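# Peel silicone mat off well plate into tray

## Task

Lift the silicone mat away from the well plate and set it down in the tray. The plate must stay upright at its original spot; it is filled with liquid, so it must not be tilted or spilled.

## Robot and tools

Robot: two six-joint arms, left_arm and right_arm, each ending in a parallel two-finger gripper. Cameras: cam_head_left, cam_head_right, cam_high, cam_low (fixed) and cam_left_wrist, cam_right_wrist (carried on the wrists). All images are 672x504.

Frames. The scene frame sits at table-top height, midway between the nominal arm bases: +x points out over the table, +z up, and left_arm is on the +y side (image left/right does not match the arm names). Calibrated bases: left_arm at (+0.004, +0.499, 0) m, right_arm at (+0.061, -0.311, 0) m, both almost unrotated about z. Each arm reports its hand pose, velocity and target in its own base frame; the fixed cameras and the table use the scene frame. Printed hand poses may be off by a few cm, more when the arm is stretched.

Gripper geometry: fingers point along the gripper's +z and open/close along its y. end_effector_position is the point between the pads when shut; fingertips lie about 19 mm beyond it when closed, 6 mm when fully open. A block juts roughly 10 cm from the wrist-roll axis toward the gripper's +x and turns with it.

The row. Every commanded row holds exactly 18 numbers, covering both arms even if one is idle. First 9 belong to left_arm, next 9 to right_arm. Within each group of 9: six absolute joint target angles in radians, in this fixed order: wrist pitch, forearm roll, wrist roll, elbow, shoulder, waist; then gripper position, force_limit, speed, each in [-1, 1]. Joint numbers are places to go, not offsets. Stated ranges (rad): waist and wrist pitch... precisely: waist -3.491..3.491, shoulder -3.140..3.140, elbow -1.187..4.328, forearm roll -3.316..3.316, wrist pitch -3.140..3.140, wrist roll -3.927..3.927. A target more than 0.010 past a limit, and beyond the current angle, is rejected; one past the true end is clipped there (result says "joint sent to its limit").

Gripper numbers: position +1 = fully open (85 mm), pads touch near -0.8, -1 = squeeze until blocked. force_limit and speed together set grip strength (roughly 30 N per pad at force_limit -1 with slow close, up to 100 N at +1; fast closes from a wider start give 120 to 245 N). speed sets finger travel rate, about 20 mm/s at -1, 85 at 0, 150 at +1. To grip, send -1 and keep sending it; object_status 2 means closed onto something. Other codes: 0 moving, 1 blocked while opening, 3 reached requested position or pads met. Changes to force_limit or speed only apply after a new position differing by at least 0.01. To leave a gripper unchanged, repeat its last three numbers exactly (0 is a real command). position_measured is in counts: 3 open, 78 about 60 mm, 130 about 40 mm, 180 about 20 mm, 230 pads together.

Tools.
execute_actions(actions, cameras): actions is a list of actions; each action is up to 15 rows of 18 numbers, one row per 1/30 s step, a short list repeating its final row. An empty actions list returns the full state plus all camera images.
move(target, speed, blend, stop_force, zero, blocking, cameras): target is one 18-number row or a list of up to 15 rows, all absolute joint targets; joints interpolate together, so the hand follows a curve and nothing avoids obstacles. speed in rad/s for the joint with the farthest to go, 0.01 to 3.92, default 0.5 (single value or one per target). blend in rad rounds corners between listed targets; 0 stops at each. stop_force in N, 12 to 80, shared by both arms: an arm halts when its estimated push against its motion exceeds this above its zero; use a slow speed, keep finger numbers identical across rows, and omit it when backing off something. zero (default true) re-zeroes before the move. blocking=false returns after about 0.5 s while the move keeps going (not allowed with stop_force). Result adds a move: line such as done, off_target, moving, held, fault, possibly limits=held.
wait(seconds 0 to 10, cameras): lets time pass holding last commands.
stop(cameras): brakes the running move; fingers continue.
zoom_image(camera, region=[x0,y0,x1,y1] pixels, at most 504x504): closer look at the newest image of that camera.
finished_scene(scene): ends the current scene, given its number; irreversible.

Result lines: Joint positions, Joint velocities (may read "within noise"), Joint targets (what joints are driven toward now; resend these to hold still), Tool commands, end_effector_position and end_effector_quat_wxyz, object_status, position_measured, Flange force along gripper x y z (noisy, includes held weight, "no reading" near singular poses). "joint command not followed" means the clearance check between arms altered steps. MOTOR HOT warns of overheating; OVER-TEMPERATURE FAULT locks the arm 30 to 60 s or longer.

Limits of motion: per-step target lead is capped; joint speeds max 2.62 (waist, shoulder), 3.14 (elbow), 3.93 (wrist joints) rad/s; hand speed capped near 1 m/s.

Avoid: contact torque reaching 36 N m on the three wrist joints or 144 N m on the others, or 150 N on any part of an arm; either stops that arm for 10 s. The arms are stiff, so aiming even slightly past a solid contact can fault. Do not clamp hard on the mat while it still lies on the plate, do not drag or tip the plate, never let anything leave the table, do not release the mat while it is moving, and keep the arms from pressing on each other. Long stretched holds heat motors. A loose object may occasionally get nudged by an outside push.

Each tool is called after ">>>" in YAML: its name, and indented under it one key for each argument.

## Session

>>> execute_actions:
  actions: []

Scene clock: 0.00 s.
left_arm: end_effector_position=(+0.6401, -0.3467, +0.1294) position_measured=3 object_status=3 end_effector_quat_wxyz=(+0.011, +0.812, -0.150, +0.564) | right_arm: end_effector_position=(+0.2562, +0.0591, +0.3945) position_measured=3 object_status=3 end_effector_quat_wxyz=(-0.507, +0.150, +0.803, -0.274)
Joint names: [wrist pitch, forearm roll, wrist roll, elbow, shoulder, waist]
Joint positions: left_arm=[-0.5 -1.748 -1.323 -0.153 0.367 -0.732] | right_arm=[-2.698 -0.398 -1.104 0.226 0.292 0.488]
Joint velocities: within noise
Flange force (N): no reading
Joint targets: left_arm=[-0.500 -1.748 -1.323 -0.153 0.367 -0.732] | right_arm=[-2.698 -0.398 -1.104 0.226 0.292 0.488]
Tool commands: left_gripper/position=+1.0 left_gripper/force_limit=+1.0 left_gripper/speed=+1.0 right_gripper/position=+1.0 right_gripper/force_limit=+1.0 right_gripper/speed=+1.0

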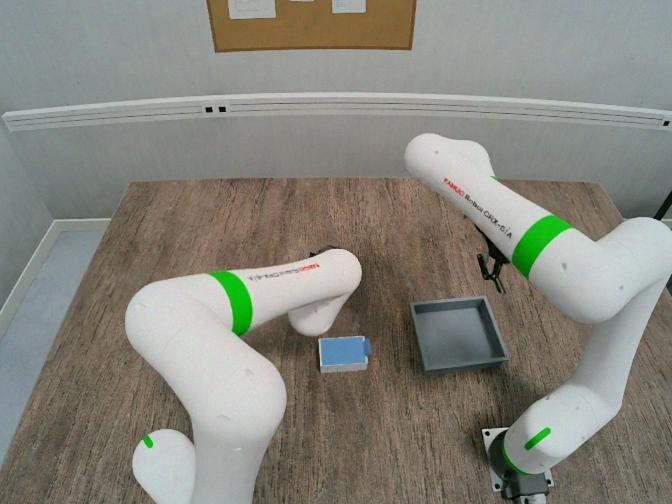

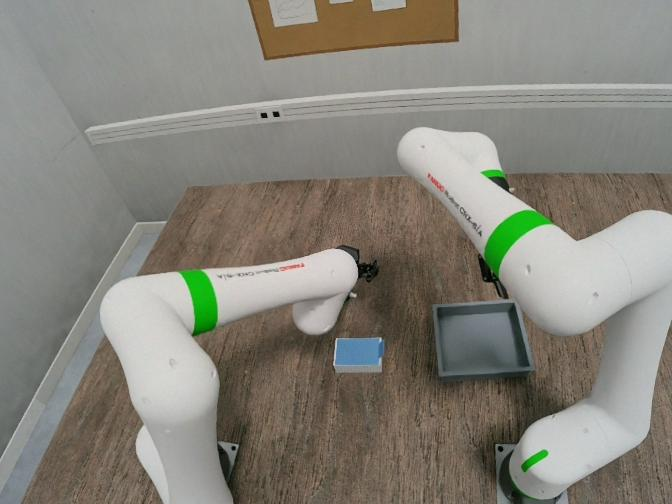

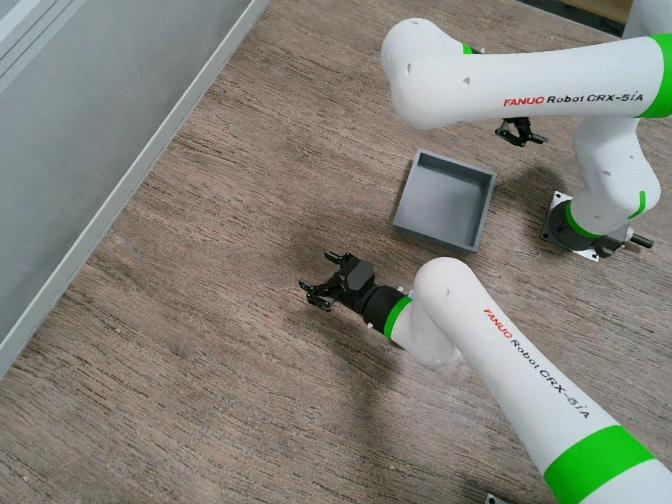

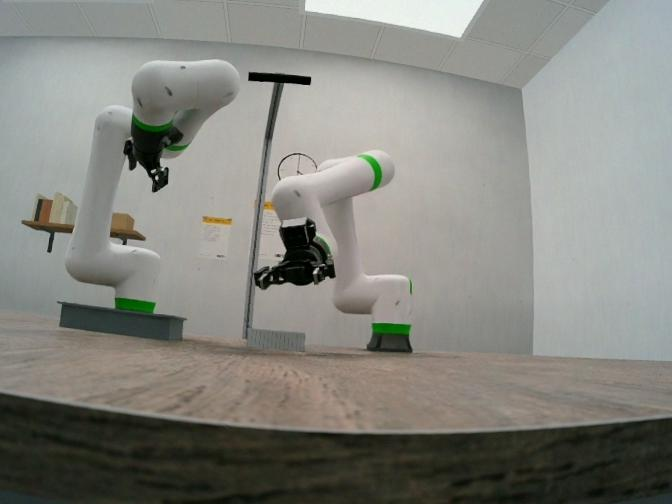

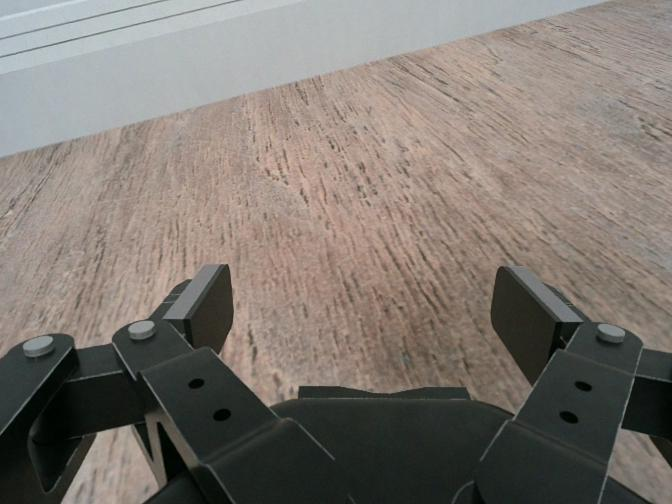

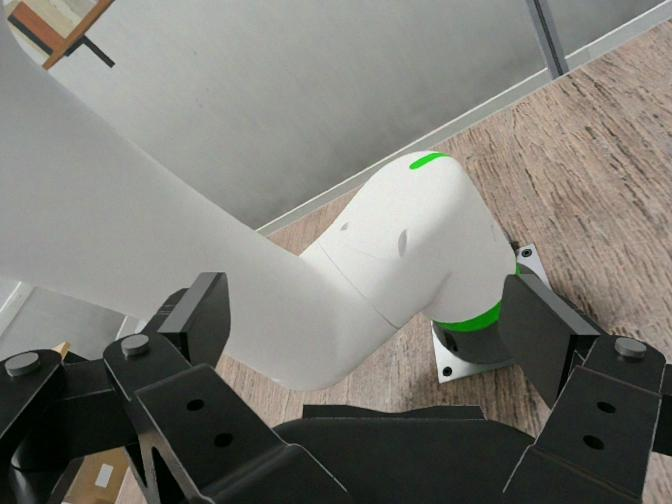

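>>> zoom_image:
  camera: "cam_head_left"
  region: [290, 310, 410, 400]

>>> zoom_image:
  camera: "cam_head_right"
  region: [310, 310, 430, 400]

>>> zoom_image:
  camera: "cam_low"
  region: [220, 310, 340, 370]

Scaled by 4.200 from the camera's 672x504 image, which has a finer 960x720 frame.

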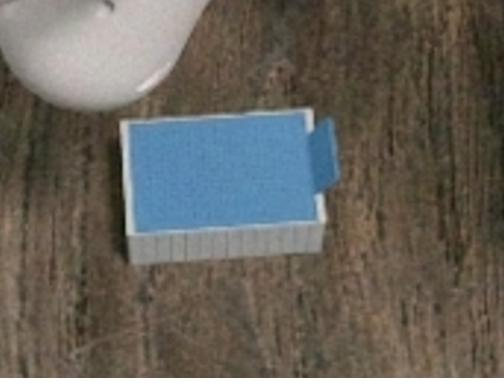

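Scaled by 4.200 from the camera's 672x504 image, which has a finer 960x720 frame.

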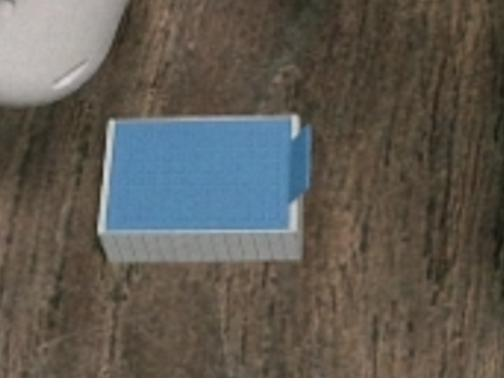

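Scaled by 4.200 from the camera's 672x504 image, which has a finer 960x720 frame.

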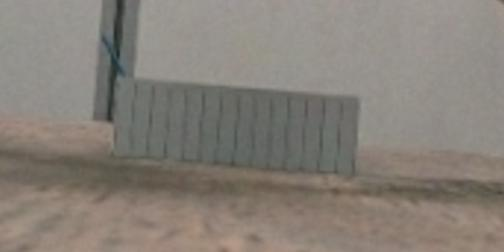

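>>> move:
  target:
    - [-0.5,-1.748,-1.323,0.0,0.1,0.1,1,1,1,-2.5,-0.3,-1.104,0.226,0.2,0.6,1,1,1]
    - [-0.5,-1.748,-1.323,0.0,0.1,0.1,1,1,1,-1.852,0,-1.11,0.222,-0.059,1.11,1,1,1]
  speed: 1.0
  blend: 0.1
  cameras: ["cam_head_left","cam_head_right","cam_high","cam_right_wrist"]

Scene clock: 4.27 s.
left_arm: end_effector_position=(+0.7107, +0.2425, +0.4216) position_measured=3 object_status=3 end_effector_quat_wxyz=(-0.191, +0.673, +0.222, +0.680) | right_arm: end_effector_position=(+0.2894, +0.2905, +0.4011) position_measured=3 object_status=3 end_effector_quat_wxyz=(+0.000, +0.000, +1.000, +0.000)
Joint names: [wrist pitch, forearm roll, wrist roll, elbow, shoulder, waist]
Joint positions: left_arm=[-0.5 -1.748 -1.323 0 0.1 0.1] | right_arm=[-1.852 0 -1.11 0.222 -0.059 1.11]
Flange force (N): left_arm=[-5.2 5.1 8.3] | right_arm=[2.2 -2.5 3.9]
Joint targets: left_arm=[-0.500 -1.748 -1.323 0.000 0.100 0.100] | right_arm=[-1.852 0.000 -1.110 0.222 -0.059 1.110]
move: done
Images, in order (width x height): cam_head_left 672x504, cam_head_right 672x504, cam_high 672x504, cam_right_wrist 672x504.

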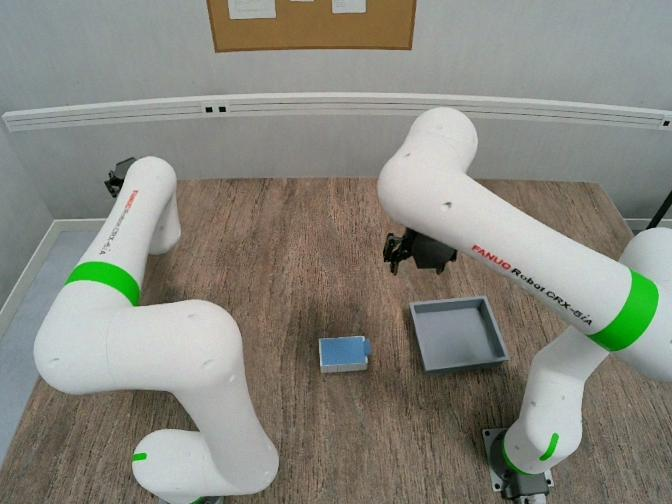

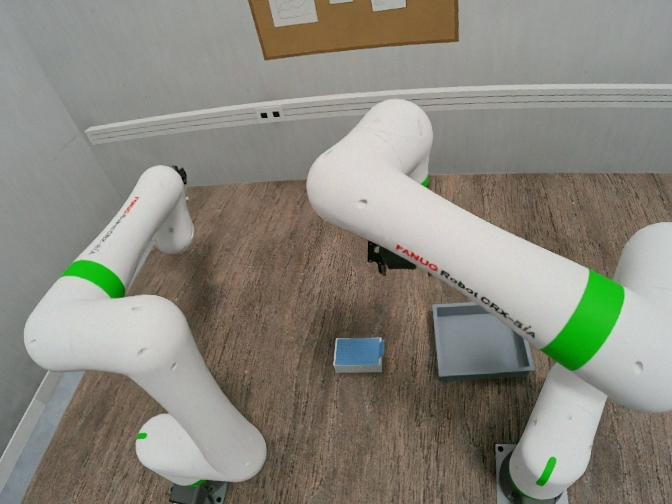

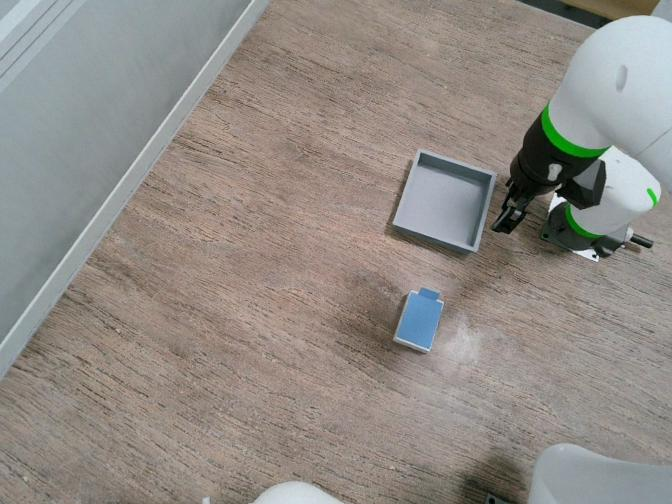

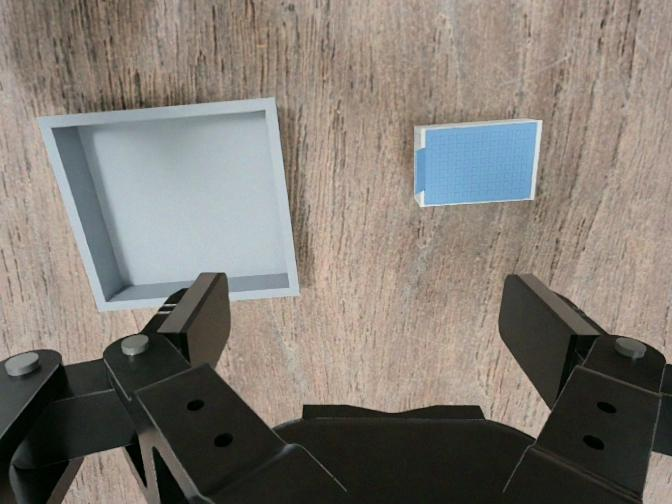

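>>> zoom_image:
  camera: "cam_right_wrist"
  region: [390, 100, 560, 225]

>>> zoom_image:
  camera: "cam_right_wrist"
  region: [30, 90, 310, 320]

Scaled by 2.965 from the camera's 672x504 image, which has a finer 960x720 frame.

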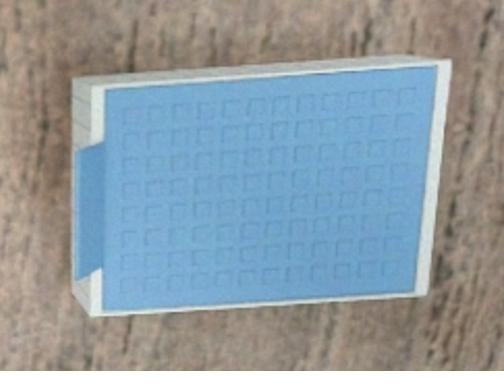

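Scaled by 1.800 from the camera's 672x504 image, which has a finer 960x720 frame.

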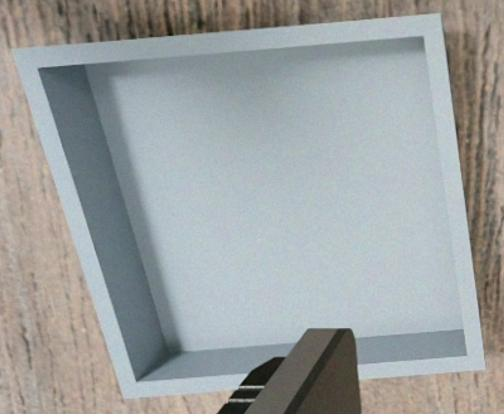

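>>> move:
  target: [-0.5,-1.748,-1.323,0.0,0.1,0.1,1,1,1,-1.2889,0,-1.139,-0.1747,0.1072,1.194,0.05,-1,0]
  speed: 0.8
  cameras: ["cam_head_left","cam_high","cam_low","cam_right_wrist"]

>>> zoom_image:
  camera: "cam_low"
  region: [220, 290, 340, 370]

Scene clock: 6.87 s.
left_arm: end_effector_position=(+0.7108, +0.2425, +0.4216) position_measured=3 object_status=3 end_effector_quat_wxyz=(-0.191, +0.673, +0.222, +0.680) | right_arm: end_effector_position=(+0.2890, +0.3770, +0.1607) position_measured=123 object_status=3 end_effector_quat_wxyz=(+0.000, -0.027, +1.000, +0.000)
Joint names: [wrist pitch, forearm roll, wrist roll, elbow, shoulder, waist]
Joint positions: left_arm=[-0.5 -1.748 -1.323 0 0.1 0.1] | right_arm=[-1.289 0 -1.139 -0.175 0.107 1.194]
Flange force (N): left_arm=[-5.3 5.4 7.9] | right_arm=[2.7 -2.2 2.3]
Joint targets: left_arm=[-0.500 -1.748 -1.323 0.000 0.100 0.100] | right_arm=[-1.289 0.000 -1.139 -0.175 0.107 1.194]
move: done
Images, in order (width x height): cam_head_left 672x504, cam_high 672x504, cam_low 672x504, cam_right_wrist 672x504.

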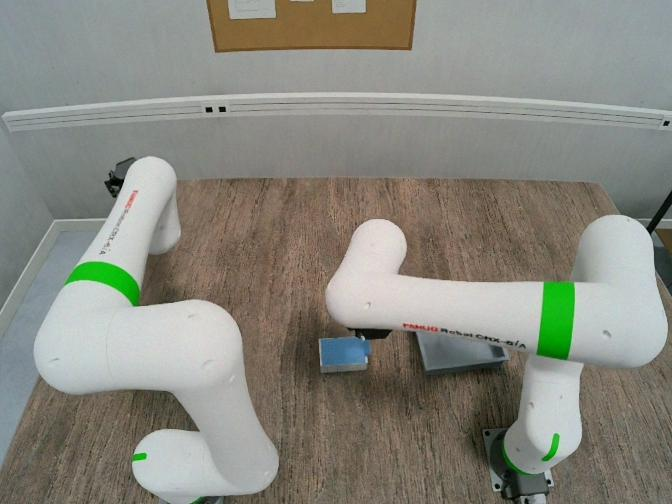

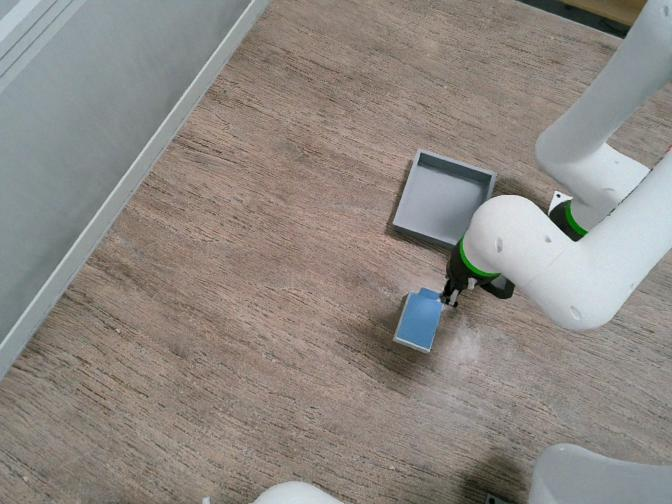

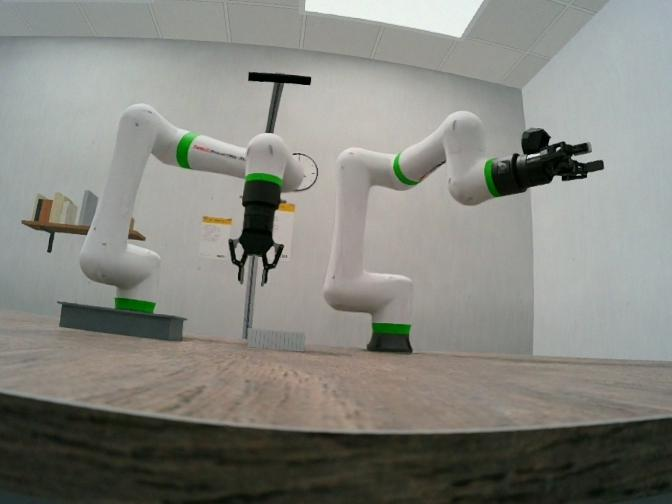

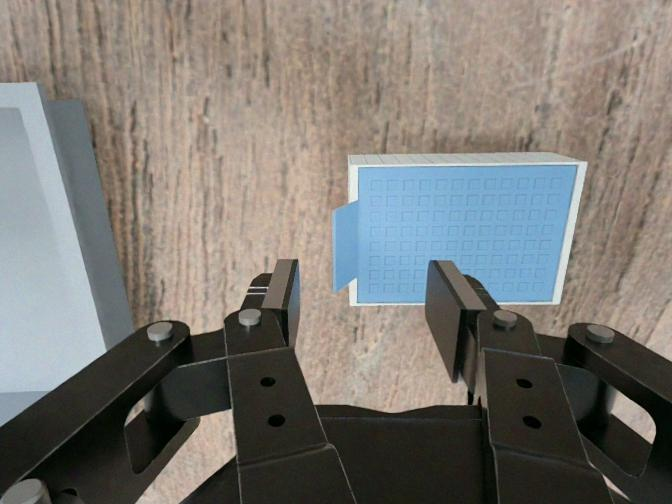

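Scaled by 4.200 from the camera's 672x504 image, which has a finer 960x720 frame.

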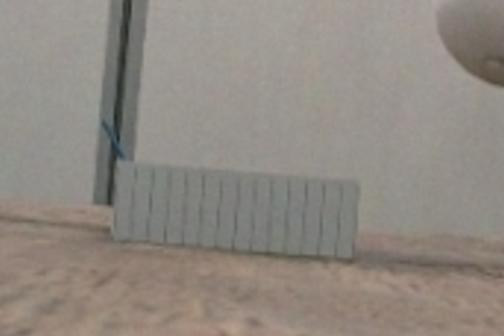

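>>> move:
  target: [-0.5,-1.748,-1.323,0.0,0.1,0.1,1,1,1,-1.1517,0,-1.084,-0.2339,0.1852,1.1392,0.05,-1,0]
  speed: 0.5
  cameras: ["cam_low","cam_right_wrist"]

>>> zoom_image:
  camera: "cam_low"
  region: [220, 270, 340, 360]

Scene clock: 8.50 s.
left_arm: end_effector_position=(+0.7108, +0.2425, +0.4216) position_measured=3 object_status=3 end_effector_quat_wxyz=(-0.191, +0.673, +0.222, +0.680) | right_arm: end_effector_position=(+0.3140, +0.3710, +0.1007) position_measured=123 object_status=3 end_effector_quat_wxyz=(+0.000, -0.028, +1.000, +0.000)
Joint names: [wrist pitch, forearm roll, wrist roll, elbow, shoulder, waist]
Joint positions: left_arm=[-0.5 -1.748 -1.323 0 0.1 0.1] | right_arm=[-1.152 0 -1.084 -0.234 0.185 1.139]
Flange force (N): left_arm=[-5.2 5.2 8.1] | right_arm=[2.7 -1.4 2.4]
Joint targets: left_arm=[-0.500 -1.748 -1.323 0.000 0.100 0.100] | right_arm=[-1.152 0.000 -1.084 -0.234 0.185 1.139]
move: done
Images, in order (width x height): cam_low 672x504, cam_right_wrist 672x504.

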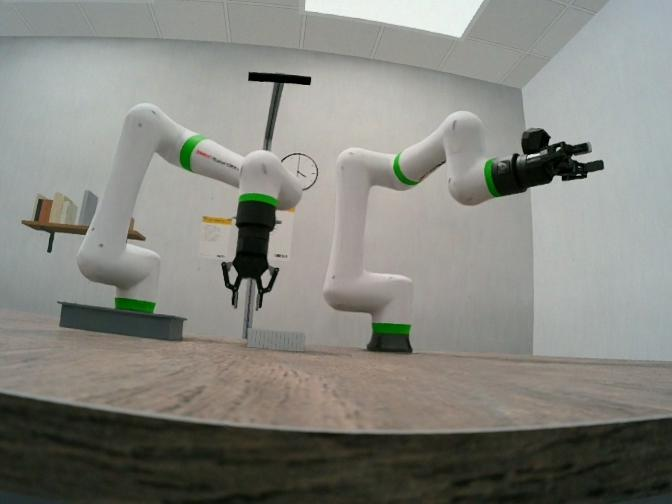

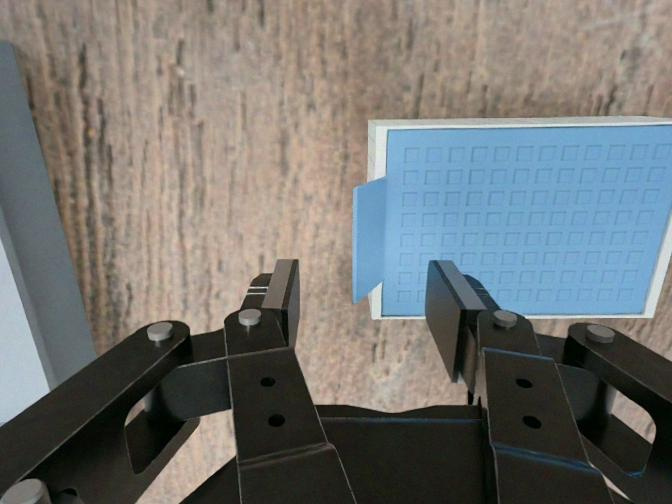

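Scaled by 4.200 from the camera's 672x504 image, which has a finer 960x720 frame.

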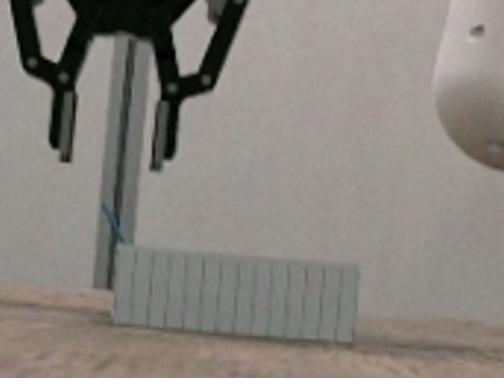

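>>> move:
  target:
    - [-0.5,-1.748,-1.323,0.0,0.1,0.1,1,1,1,-1.0764,0,-1.084,-0.2735,0.2209,1.1392,0.05,-1,0]
    - [-0.5,-1.748,-1.323,0.0,0.1,0.1,1,1,1,-1.0764,0,-1.084,-0.2735,0.2209,1.1392,-1,-0.5,-0.7]
  speed: 0.3
  cameras: ["cam_low","cam_right_wrist"]

>>> zoom_image:
  camera: "cam_low"
  region: [220, 270, 340, 360]

Scene clock: 10.77 s.
left_arm: end_effector_position=(+0.7108, +0.2425, +0.4216) position_measured=3 object_status=3 end_effector_quat_wxyz=(-0.191, +0.673, +0.222, +0.680) | right_arm: end_effector_position=(+0.3140, +0.3710, +0.0686) position_measured=227 object_status=2 end_effector_quat_wxyz=(+0.000, -0.028, +1.000, +0.000)
Joint names: [wrist pitch, forearm roll, wrist roll, elbow, shoulder, waist]
Joint positions: left_arm=[-0.5 -1.748 -1.323 0 0.1 0.1] | right_arm=[-1.076 0 -1.084 -0.273 0.221 1.139]
Flange force (N): left_arm=[-5.3 5.1 8.1] | right_arm=[2.6 -2.1 -0.4]
Joint targets: left_arm=[-0.500 -1.748 -1.323 0.000 0.100 0.100] | right_arm=[-1.076 0.000 -1.084 -0.274 0.221 1.139]
move: done
Images, in order (width x height): cam_low 672x504, cam_right_wrist 672x504.

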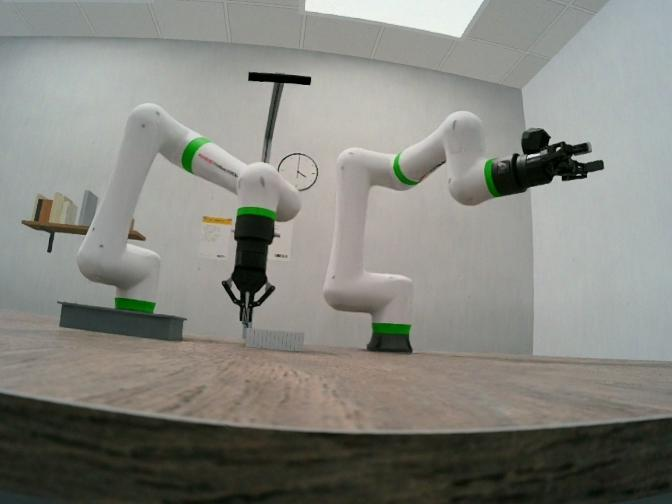

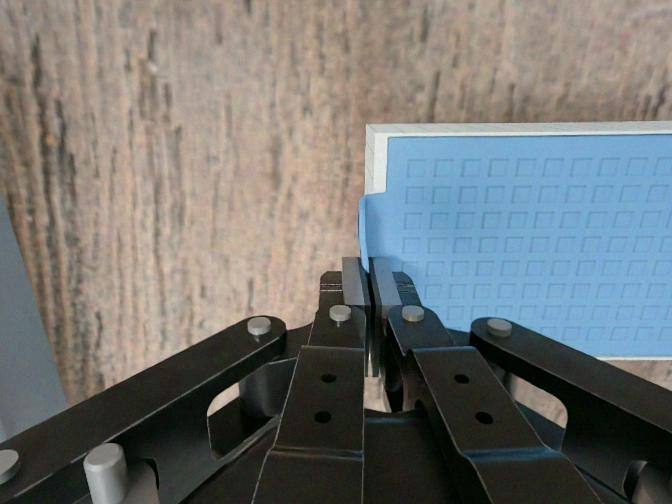

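Scaled by 4.200 from the camera's 672x504 image, which has a finer 960x720 frame.

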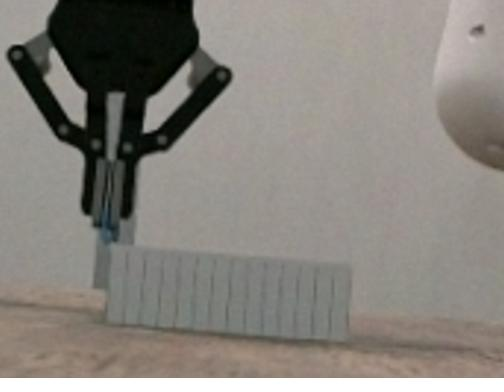

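>>> move:
  target: [-0.5,-1.748,-1.323,0.0,0.1,0.1,1,1,1,-1.1615,0,-1.1135,-0.1577,0.2516,1.1685,-1,-0.5,-0.7]
  speed: 0.08
  cameras: ["cam_low","cam_right_wrist","cam_head_left"]

>>> zoom_image:
  camera: "cam_low"
  region: [220, 270, 340, 360]

Scene clock: 13.00 s.
left_arm: end_effector_position=(+0.7108, +0.2425, +0.4216) position_measured=3 object_status=3 end_effector_quat_wxyz=(-0.191, +0.673, +0.222, +0.680) | right_arm: end_effector_position=(+0.3140, +0.4060, +0.0986) position_measured=227 object_status=2 end_effector_quat_wxyz=(+0.000, -0.027, +1.000, +0.000)
Joint names: [wrist pitch, forearm roll, wrist roll, elbow, shoulder, waist]
Joint positions: left_arm=[-0.5 -1.748 -1.323 0 0.1 0.1] | right_arm=[-1.161 0 -1.113 -0.158 0.252 1.168]
Flange force (N): left_arm=[-5.1 5.1 7.9] | right_arm=[2.9 -2.5 2.9]
Joint targets: left_arm=[-0.500 -1.748 -1.323 0.000 0.100 0.100] | right_arm=[-1.161 0.000 -1.113 -0.158 0.252 1.168]
move: done
Images, in order (width x height): cam_head_left 672x504, cam_low 672x504, cam_right_wrist 672x504.

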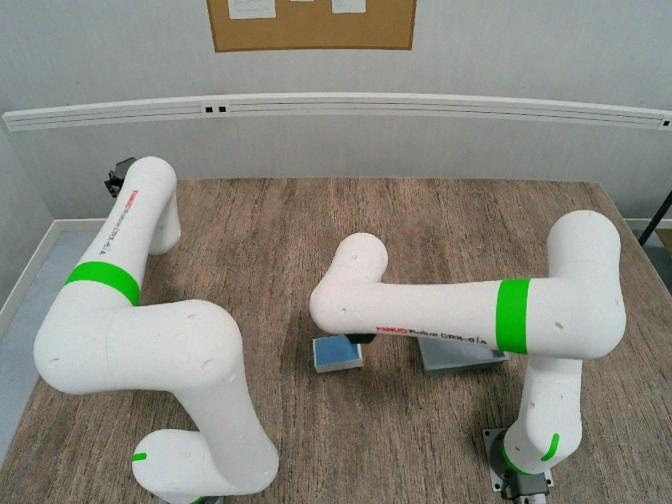

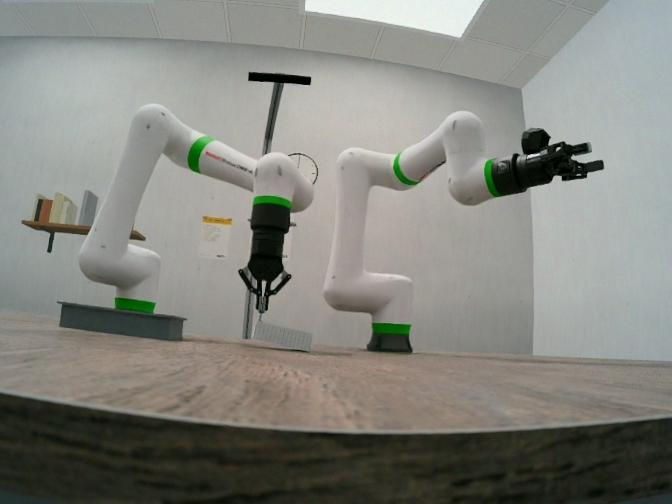

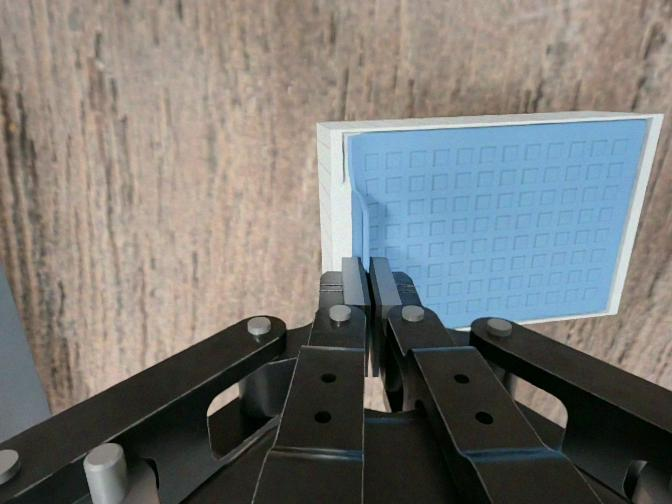

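Scaled by 4.200 from the camera's 672x504 image, which has a finer 960x720 frame.

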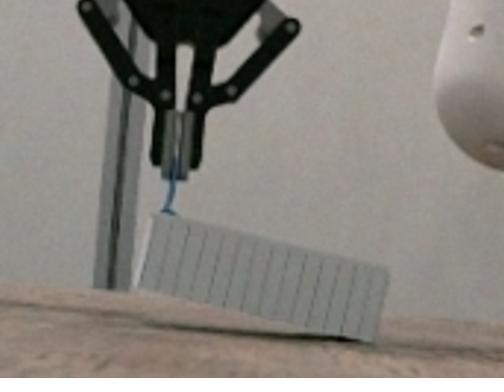

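>>> move:
  target: [-0.5,-1.748,-1.323,0.0,0.1,0.1,1,1,1,-1.0764,0,-1.084,-0.2735,0.2209,1.1392,-1,-0.5,-0.7]
  speed: 0.08
  cameras: ["cam_low","cam_right_wrist","cam_head_left"]

>>> zoom_image:
  camera: "cam_low"
  region: [220, 270, 340, 360]

Scene clock: 16.03 s.
left_arm: end_effector_position=(+0.7108, +0.2425, +0.4216) position_measured=3 object_status=3 end_effector_quat_wxyz=(-0.191, +0.673, +0.222, +0.680) | right_arm: end_effector_position=(+0.3140, +0.3710, +0.0686) position_measured=227 object_status=2 end_effector_quat_wxyz=(+0.000, -0.028, +1.000, +0.000)
Joint names: [wrist pitch, forearm roll, wrist roll, elbow, shoulder, waist]
Joint positions: left_arm=[-0.5 -1.748 -1.323 0 0.1 0.1] | right_arm=[-1.076 0 -1.084 -0.273 0.221 1.139]
Flange force (N): left_arm=[-5.1 5.3 8.3] | right_arm=[2.9 -1.5 0.4]
Joint targets: left_arm=[-0.500 -1.748 -1.323 0.000 0.100 0.100] | right_arm=[-1.076 0.000 -1.084 -0.274 0.221 1.139]
move: done
Images, in order (width x height): cam_head_left 672x504, cam_low 672x504, cam_right_wrist 672x504.

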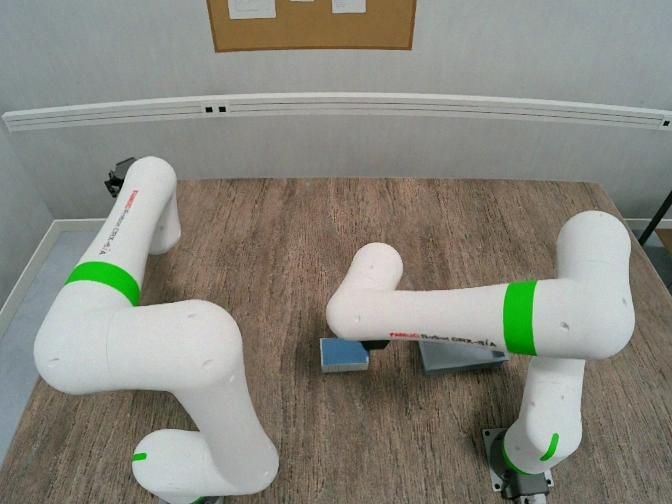

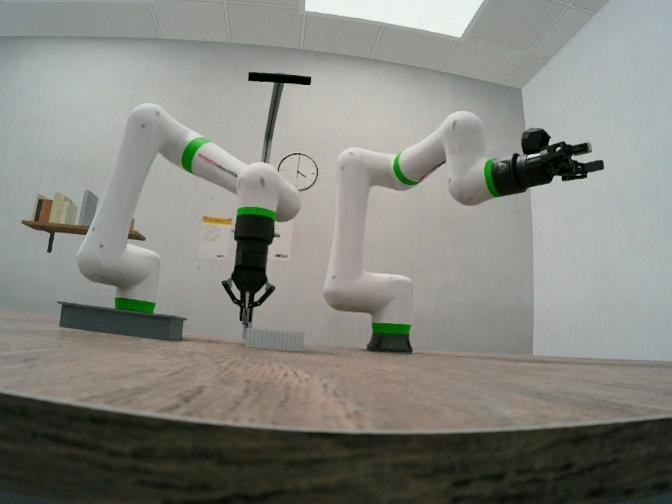

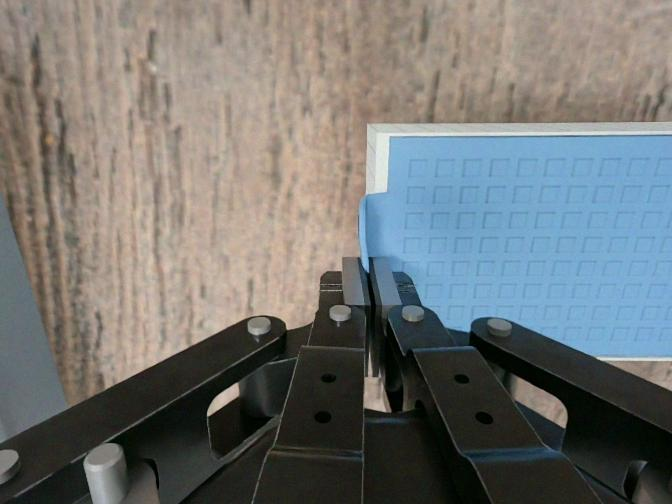

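Scaled by 4.200 from the camera's 672x504 image, which has a finer 960x720 frame.

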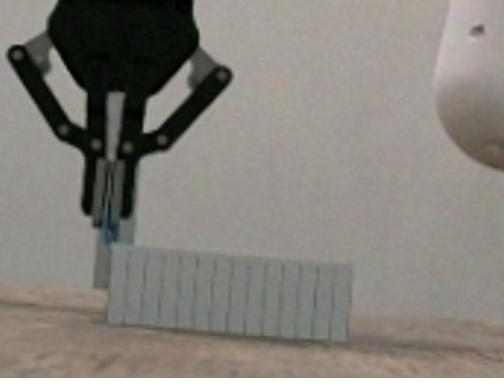

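>>> move:
  target:
    - [-0.896,0.96,2.546,-0.4,-0.3,0.4,-1,0,0,-1.0764,0,-1.084,-0.2735,0.2209,1.1392,-1,-0.5,-0.7]
    - [-0.896,0.96,2.546,-0.8187,0.0445,-0.1028,-1,0,0,-1.0764,0,-1.084,-0.2735,0.2209,1.1392,-1,-0.5,-0.7]
  speed: [1.6,0.6]
  blend: [0.1,0]
  cameras: ["all"]

>>> zoom_image:
  camera: "cam_low"
  region: [220, 270, 340, 360]

>>> zoom_image:
  camera: "cam_high"
  region: [360, 250, 520, 370]

Scene clock: 22.23 s.
left_arm: end_effector_position=(+0.3690, -0.3139, +0.0979) position_measured=232 object_status=3 end_effector_quat_wxyz=(+0.342, +0.940, +0.000, +0.000) | right_arm: end_effector_position=(+0.3140, +0.3710, +0.0686) position_measured=227 object_status=2 end_effector_quat_wxyz=(+0.000, -0.028, +1.000, +0.000)
Joint names: [wrist pitch, forearm roll, wrist roll, elbow, shoulder, waist]
Joint positions: left_arm=[-0.896 0.96 2.546 -0.819 0.044 -0.103] | right_arm=[-1.076 0 -1.084 -0.274 0.221 1.139]
Flange force (N): left_arm=[6.9 4.2 4.6] | right_arm=[2.7 -1.5 0.4]
Joint targets: left_arm=[-0.896 0.960 2.546 -0.819 0.045 -0.103] | right_arm=[-1.076 0.000 -1.084 -0.274 0.221 1.139]
move: done

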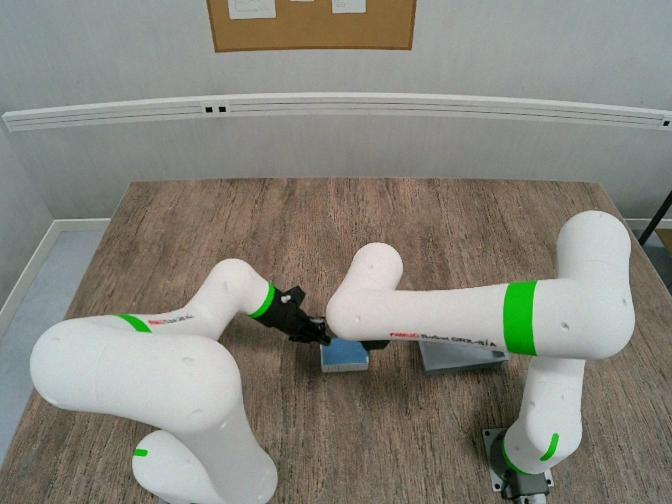

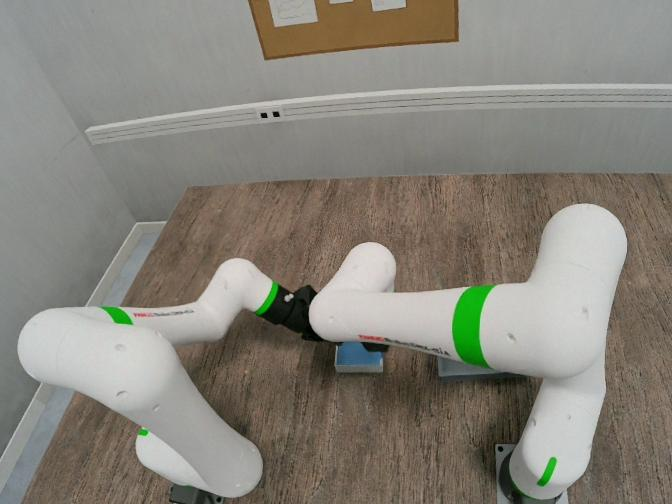

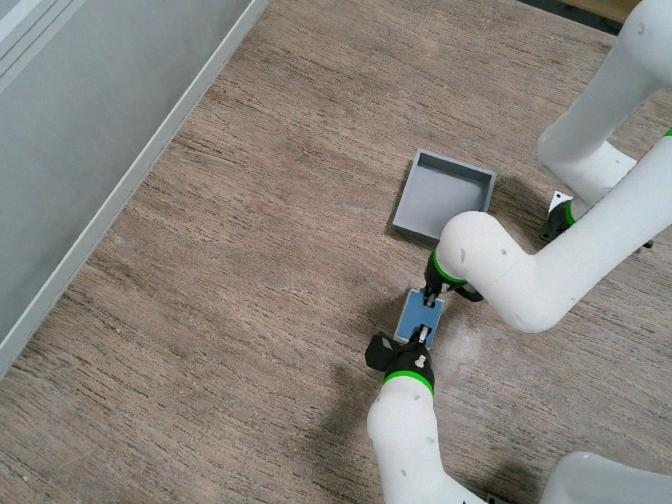

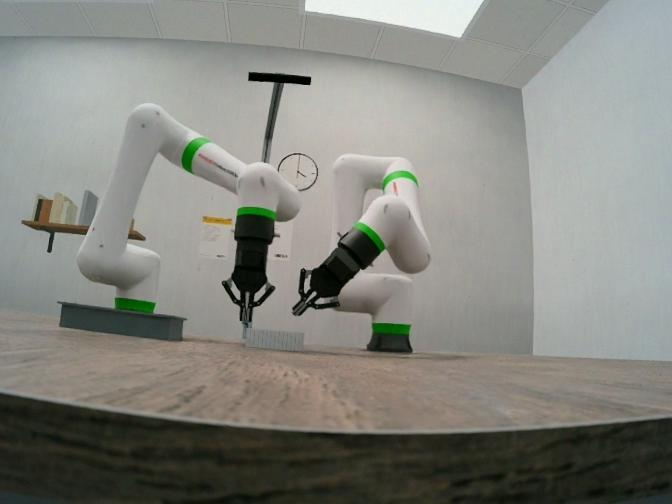

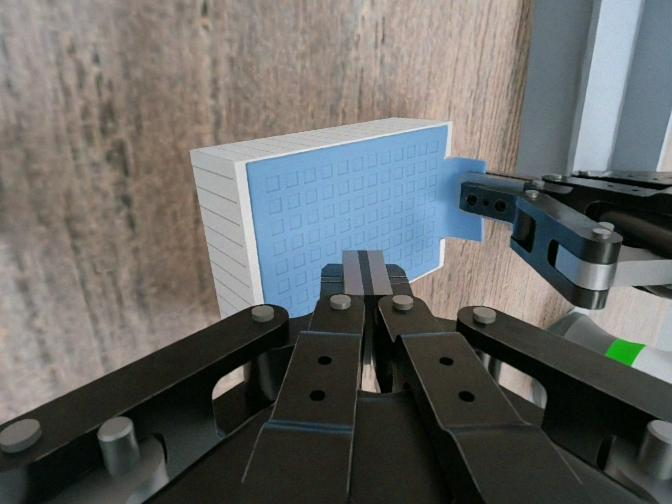

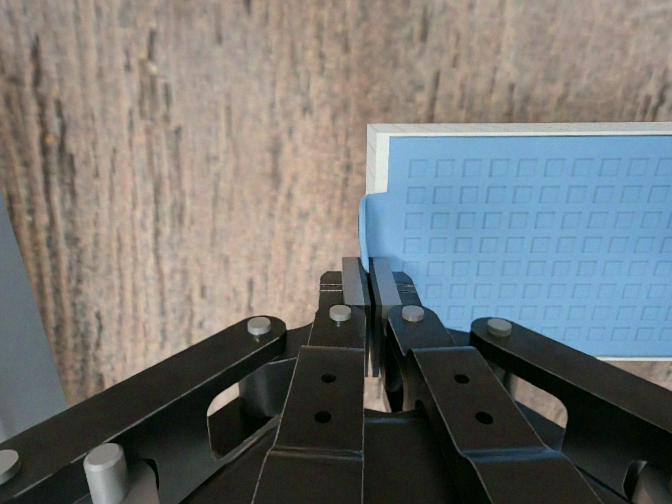

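Scaled by 4.200 from the camera's 672x504 image, which has a finer 960x720 frame.

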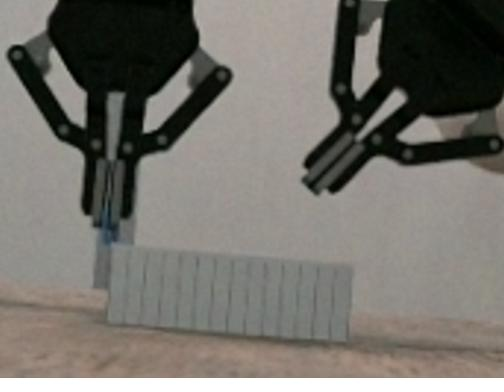

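Scaled by 3.150 from the camera's 672x504 image, which has a finer 960x720 frame.

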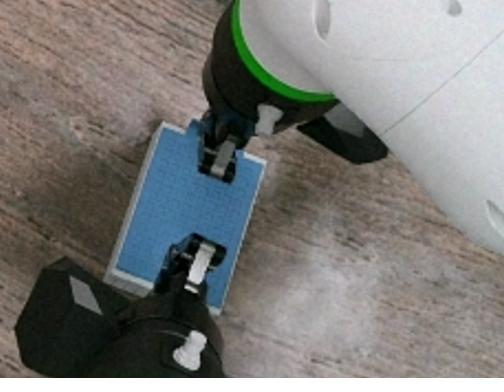

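>>> move:
  target: [-0.806,1.078,2.41,-0.873,0.128,-0.137,-1,0,0,-1.0764,0,-1.084,-0.2735,0.2209,1.1392,-1,-0.5,-0.7]
  speed: 0.05
  stop_force: 14
  cameras: ["cam_low","cam_right_wrist","cam_left_wrist"]

>>> zoom_image:
  camera: "cam_low"
  region: [220, 270, 340, 360]

Scene clock: 25.27 s.
left_arm: end_effector_position=(+0.3690, -0.3141, +0.0602) position_measured=232 object_status=3 end_effector_quat_wxyz=(+0.342, +0.940, +0.001, -0.001) | right_arm: end_effector_position=(+0.3140, +0.3710, +0.0686) position_measured=227 object_status=2 end_effector_quat_wxyz=(+0.000, -0.028, +1.000, +0.000)
Joint names: [wrist pitch, forearm roll, wrist roll, elbow, shoulder, waist]
Joint positions: left_arm=[-0.822 1.058 2.433 -0.864 0.114 -0.131] | right_arm=[-1.076 0 -1.084 -0.274 0.221 1.139]
Flange force (N): left_arm=[3.0 15.7 -14.2] | right_arm=[2.6 -1.5 0.2]
Joint targets: left_arm=[-0.822 1.058 2.433 -0.864 0.114 -0.131] | right_arm=[-1.076 0.000 -1.084 -0.274 0.221 1.139]
move: contact (left_arm); left_arm: the wrist roll is farthest, 0.023 rad from its target
Images, in order (width x height): cam_low 672x504, cam_left_wrist 672x504, cam_right_wrist 672x504.

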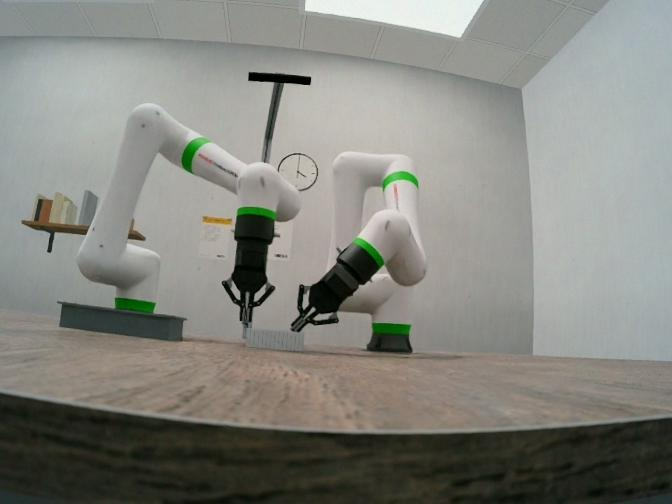

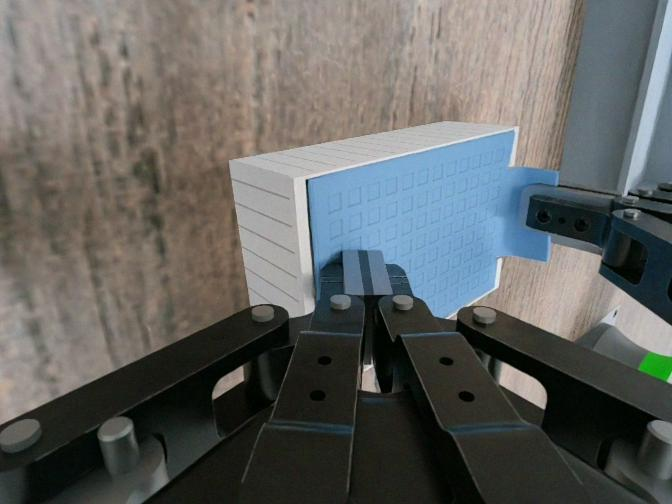

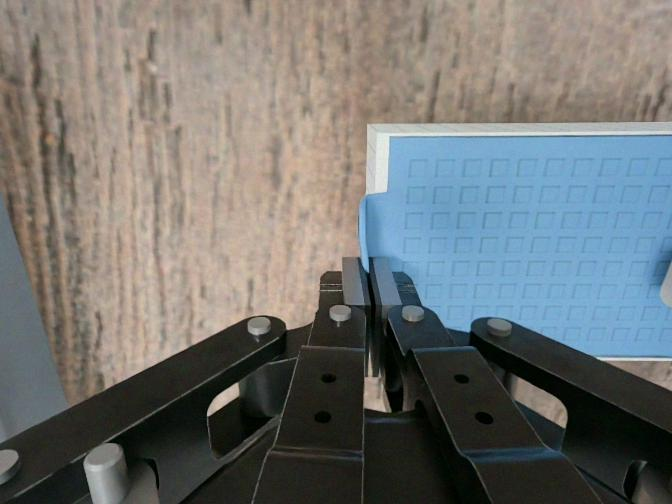

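Scaled by 4.200 from the camera's 672x504 image, which has a finer 960x720 frame.

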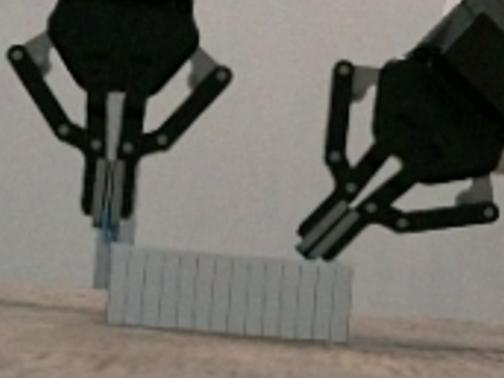

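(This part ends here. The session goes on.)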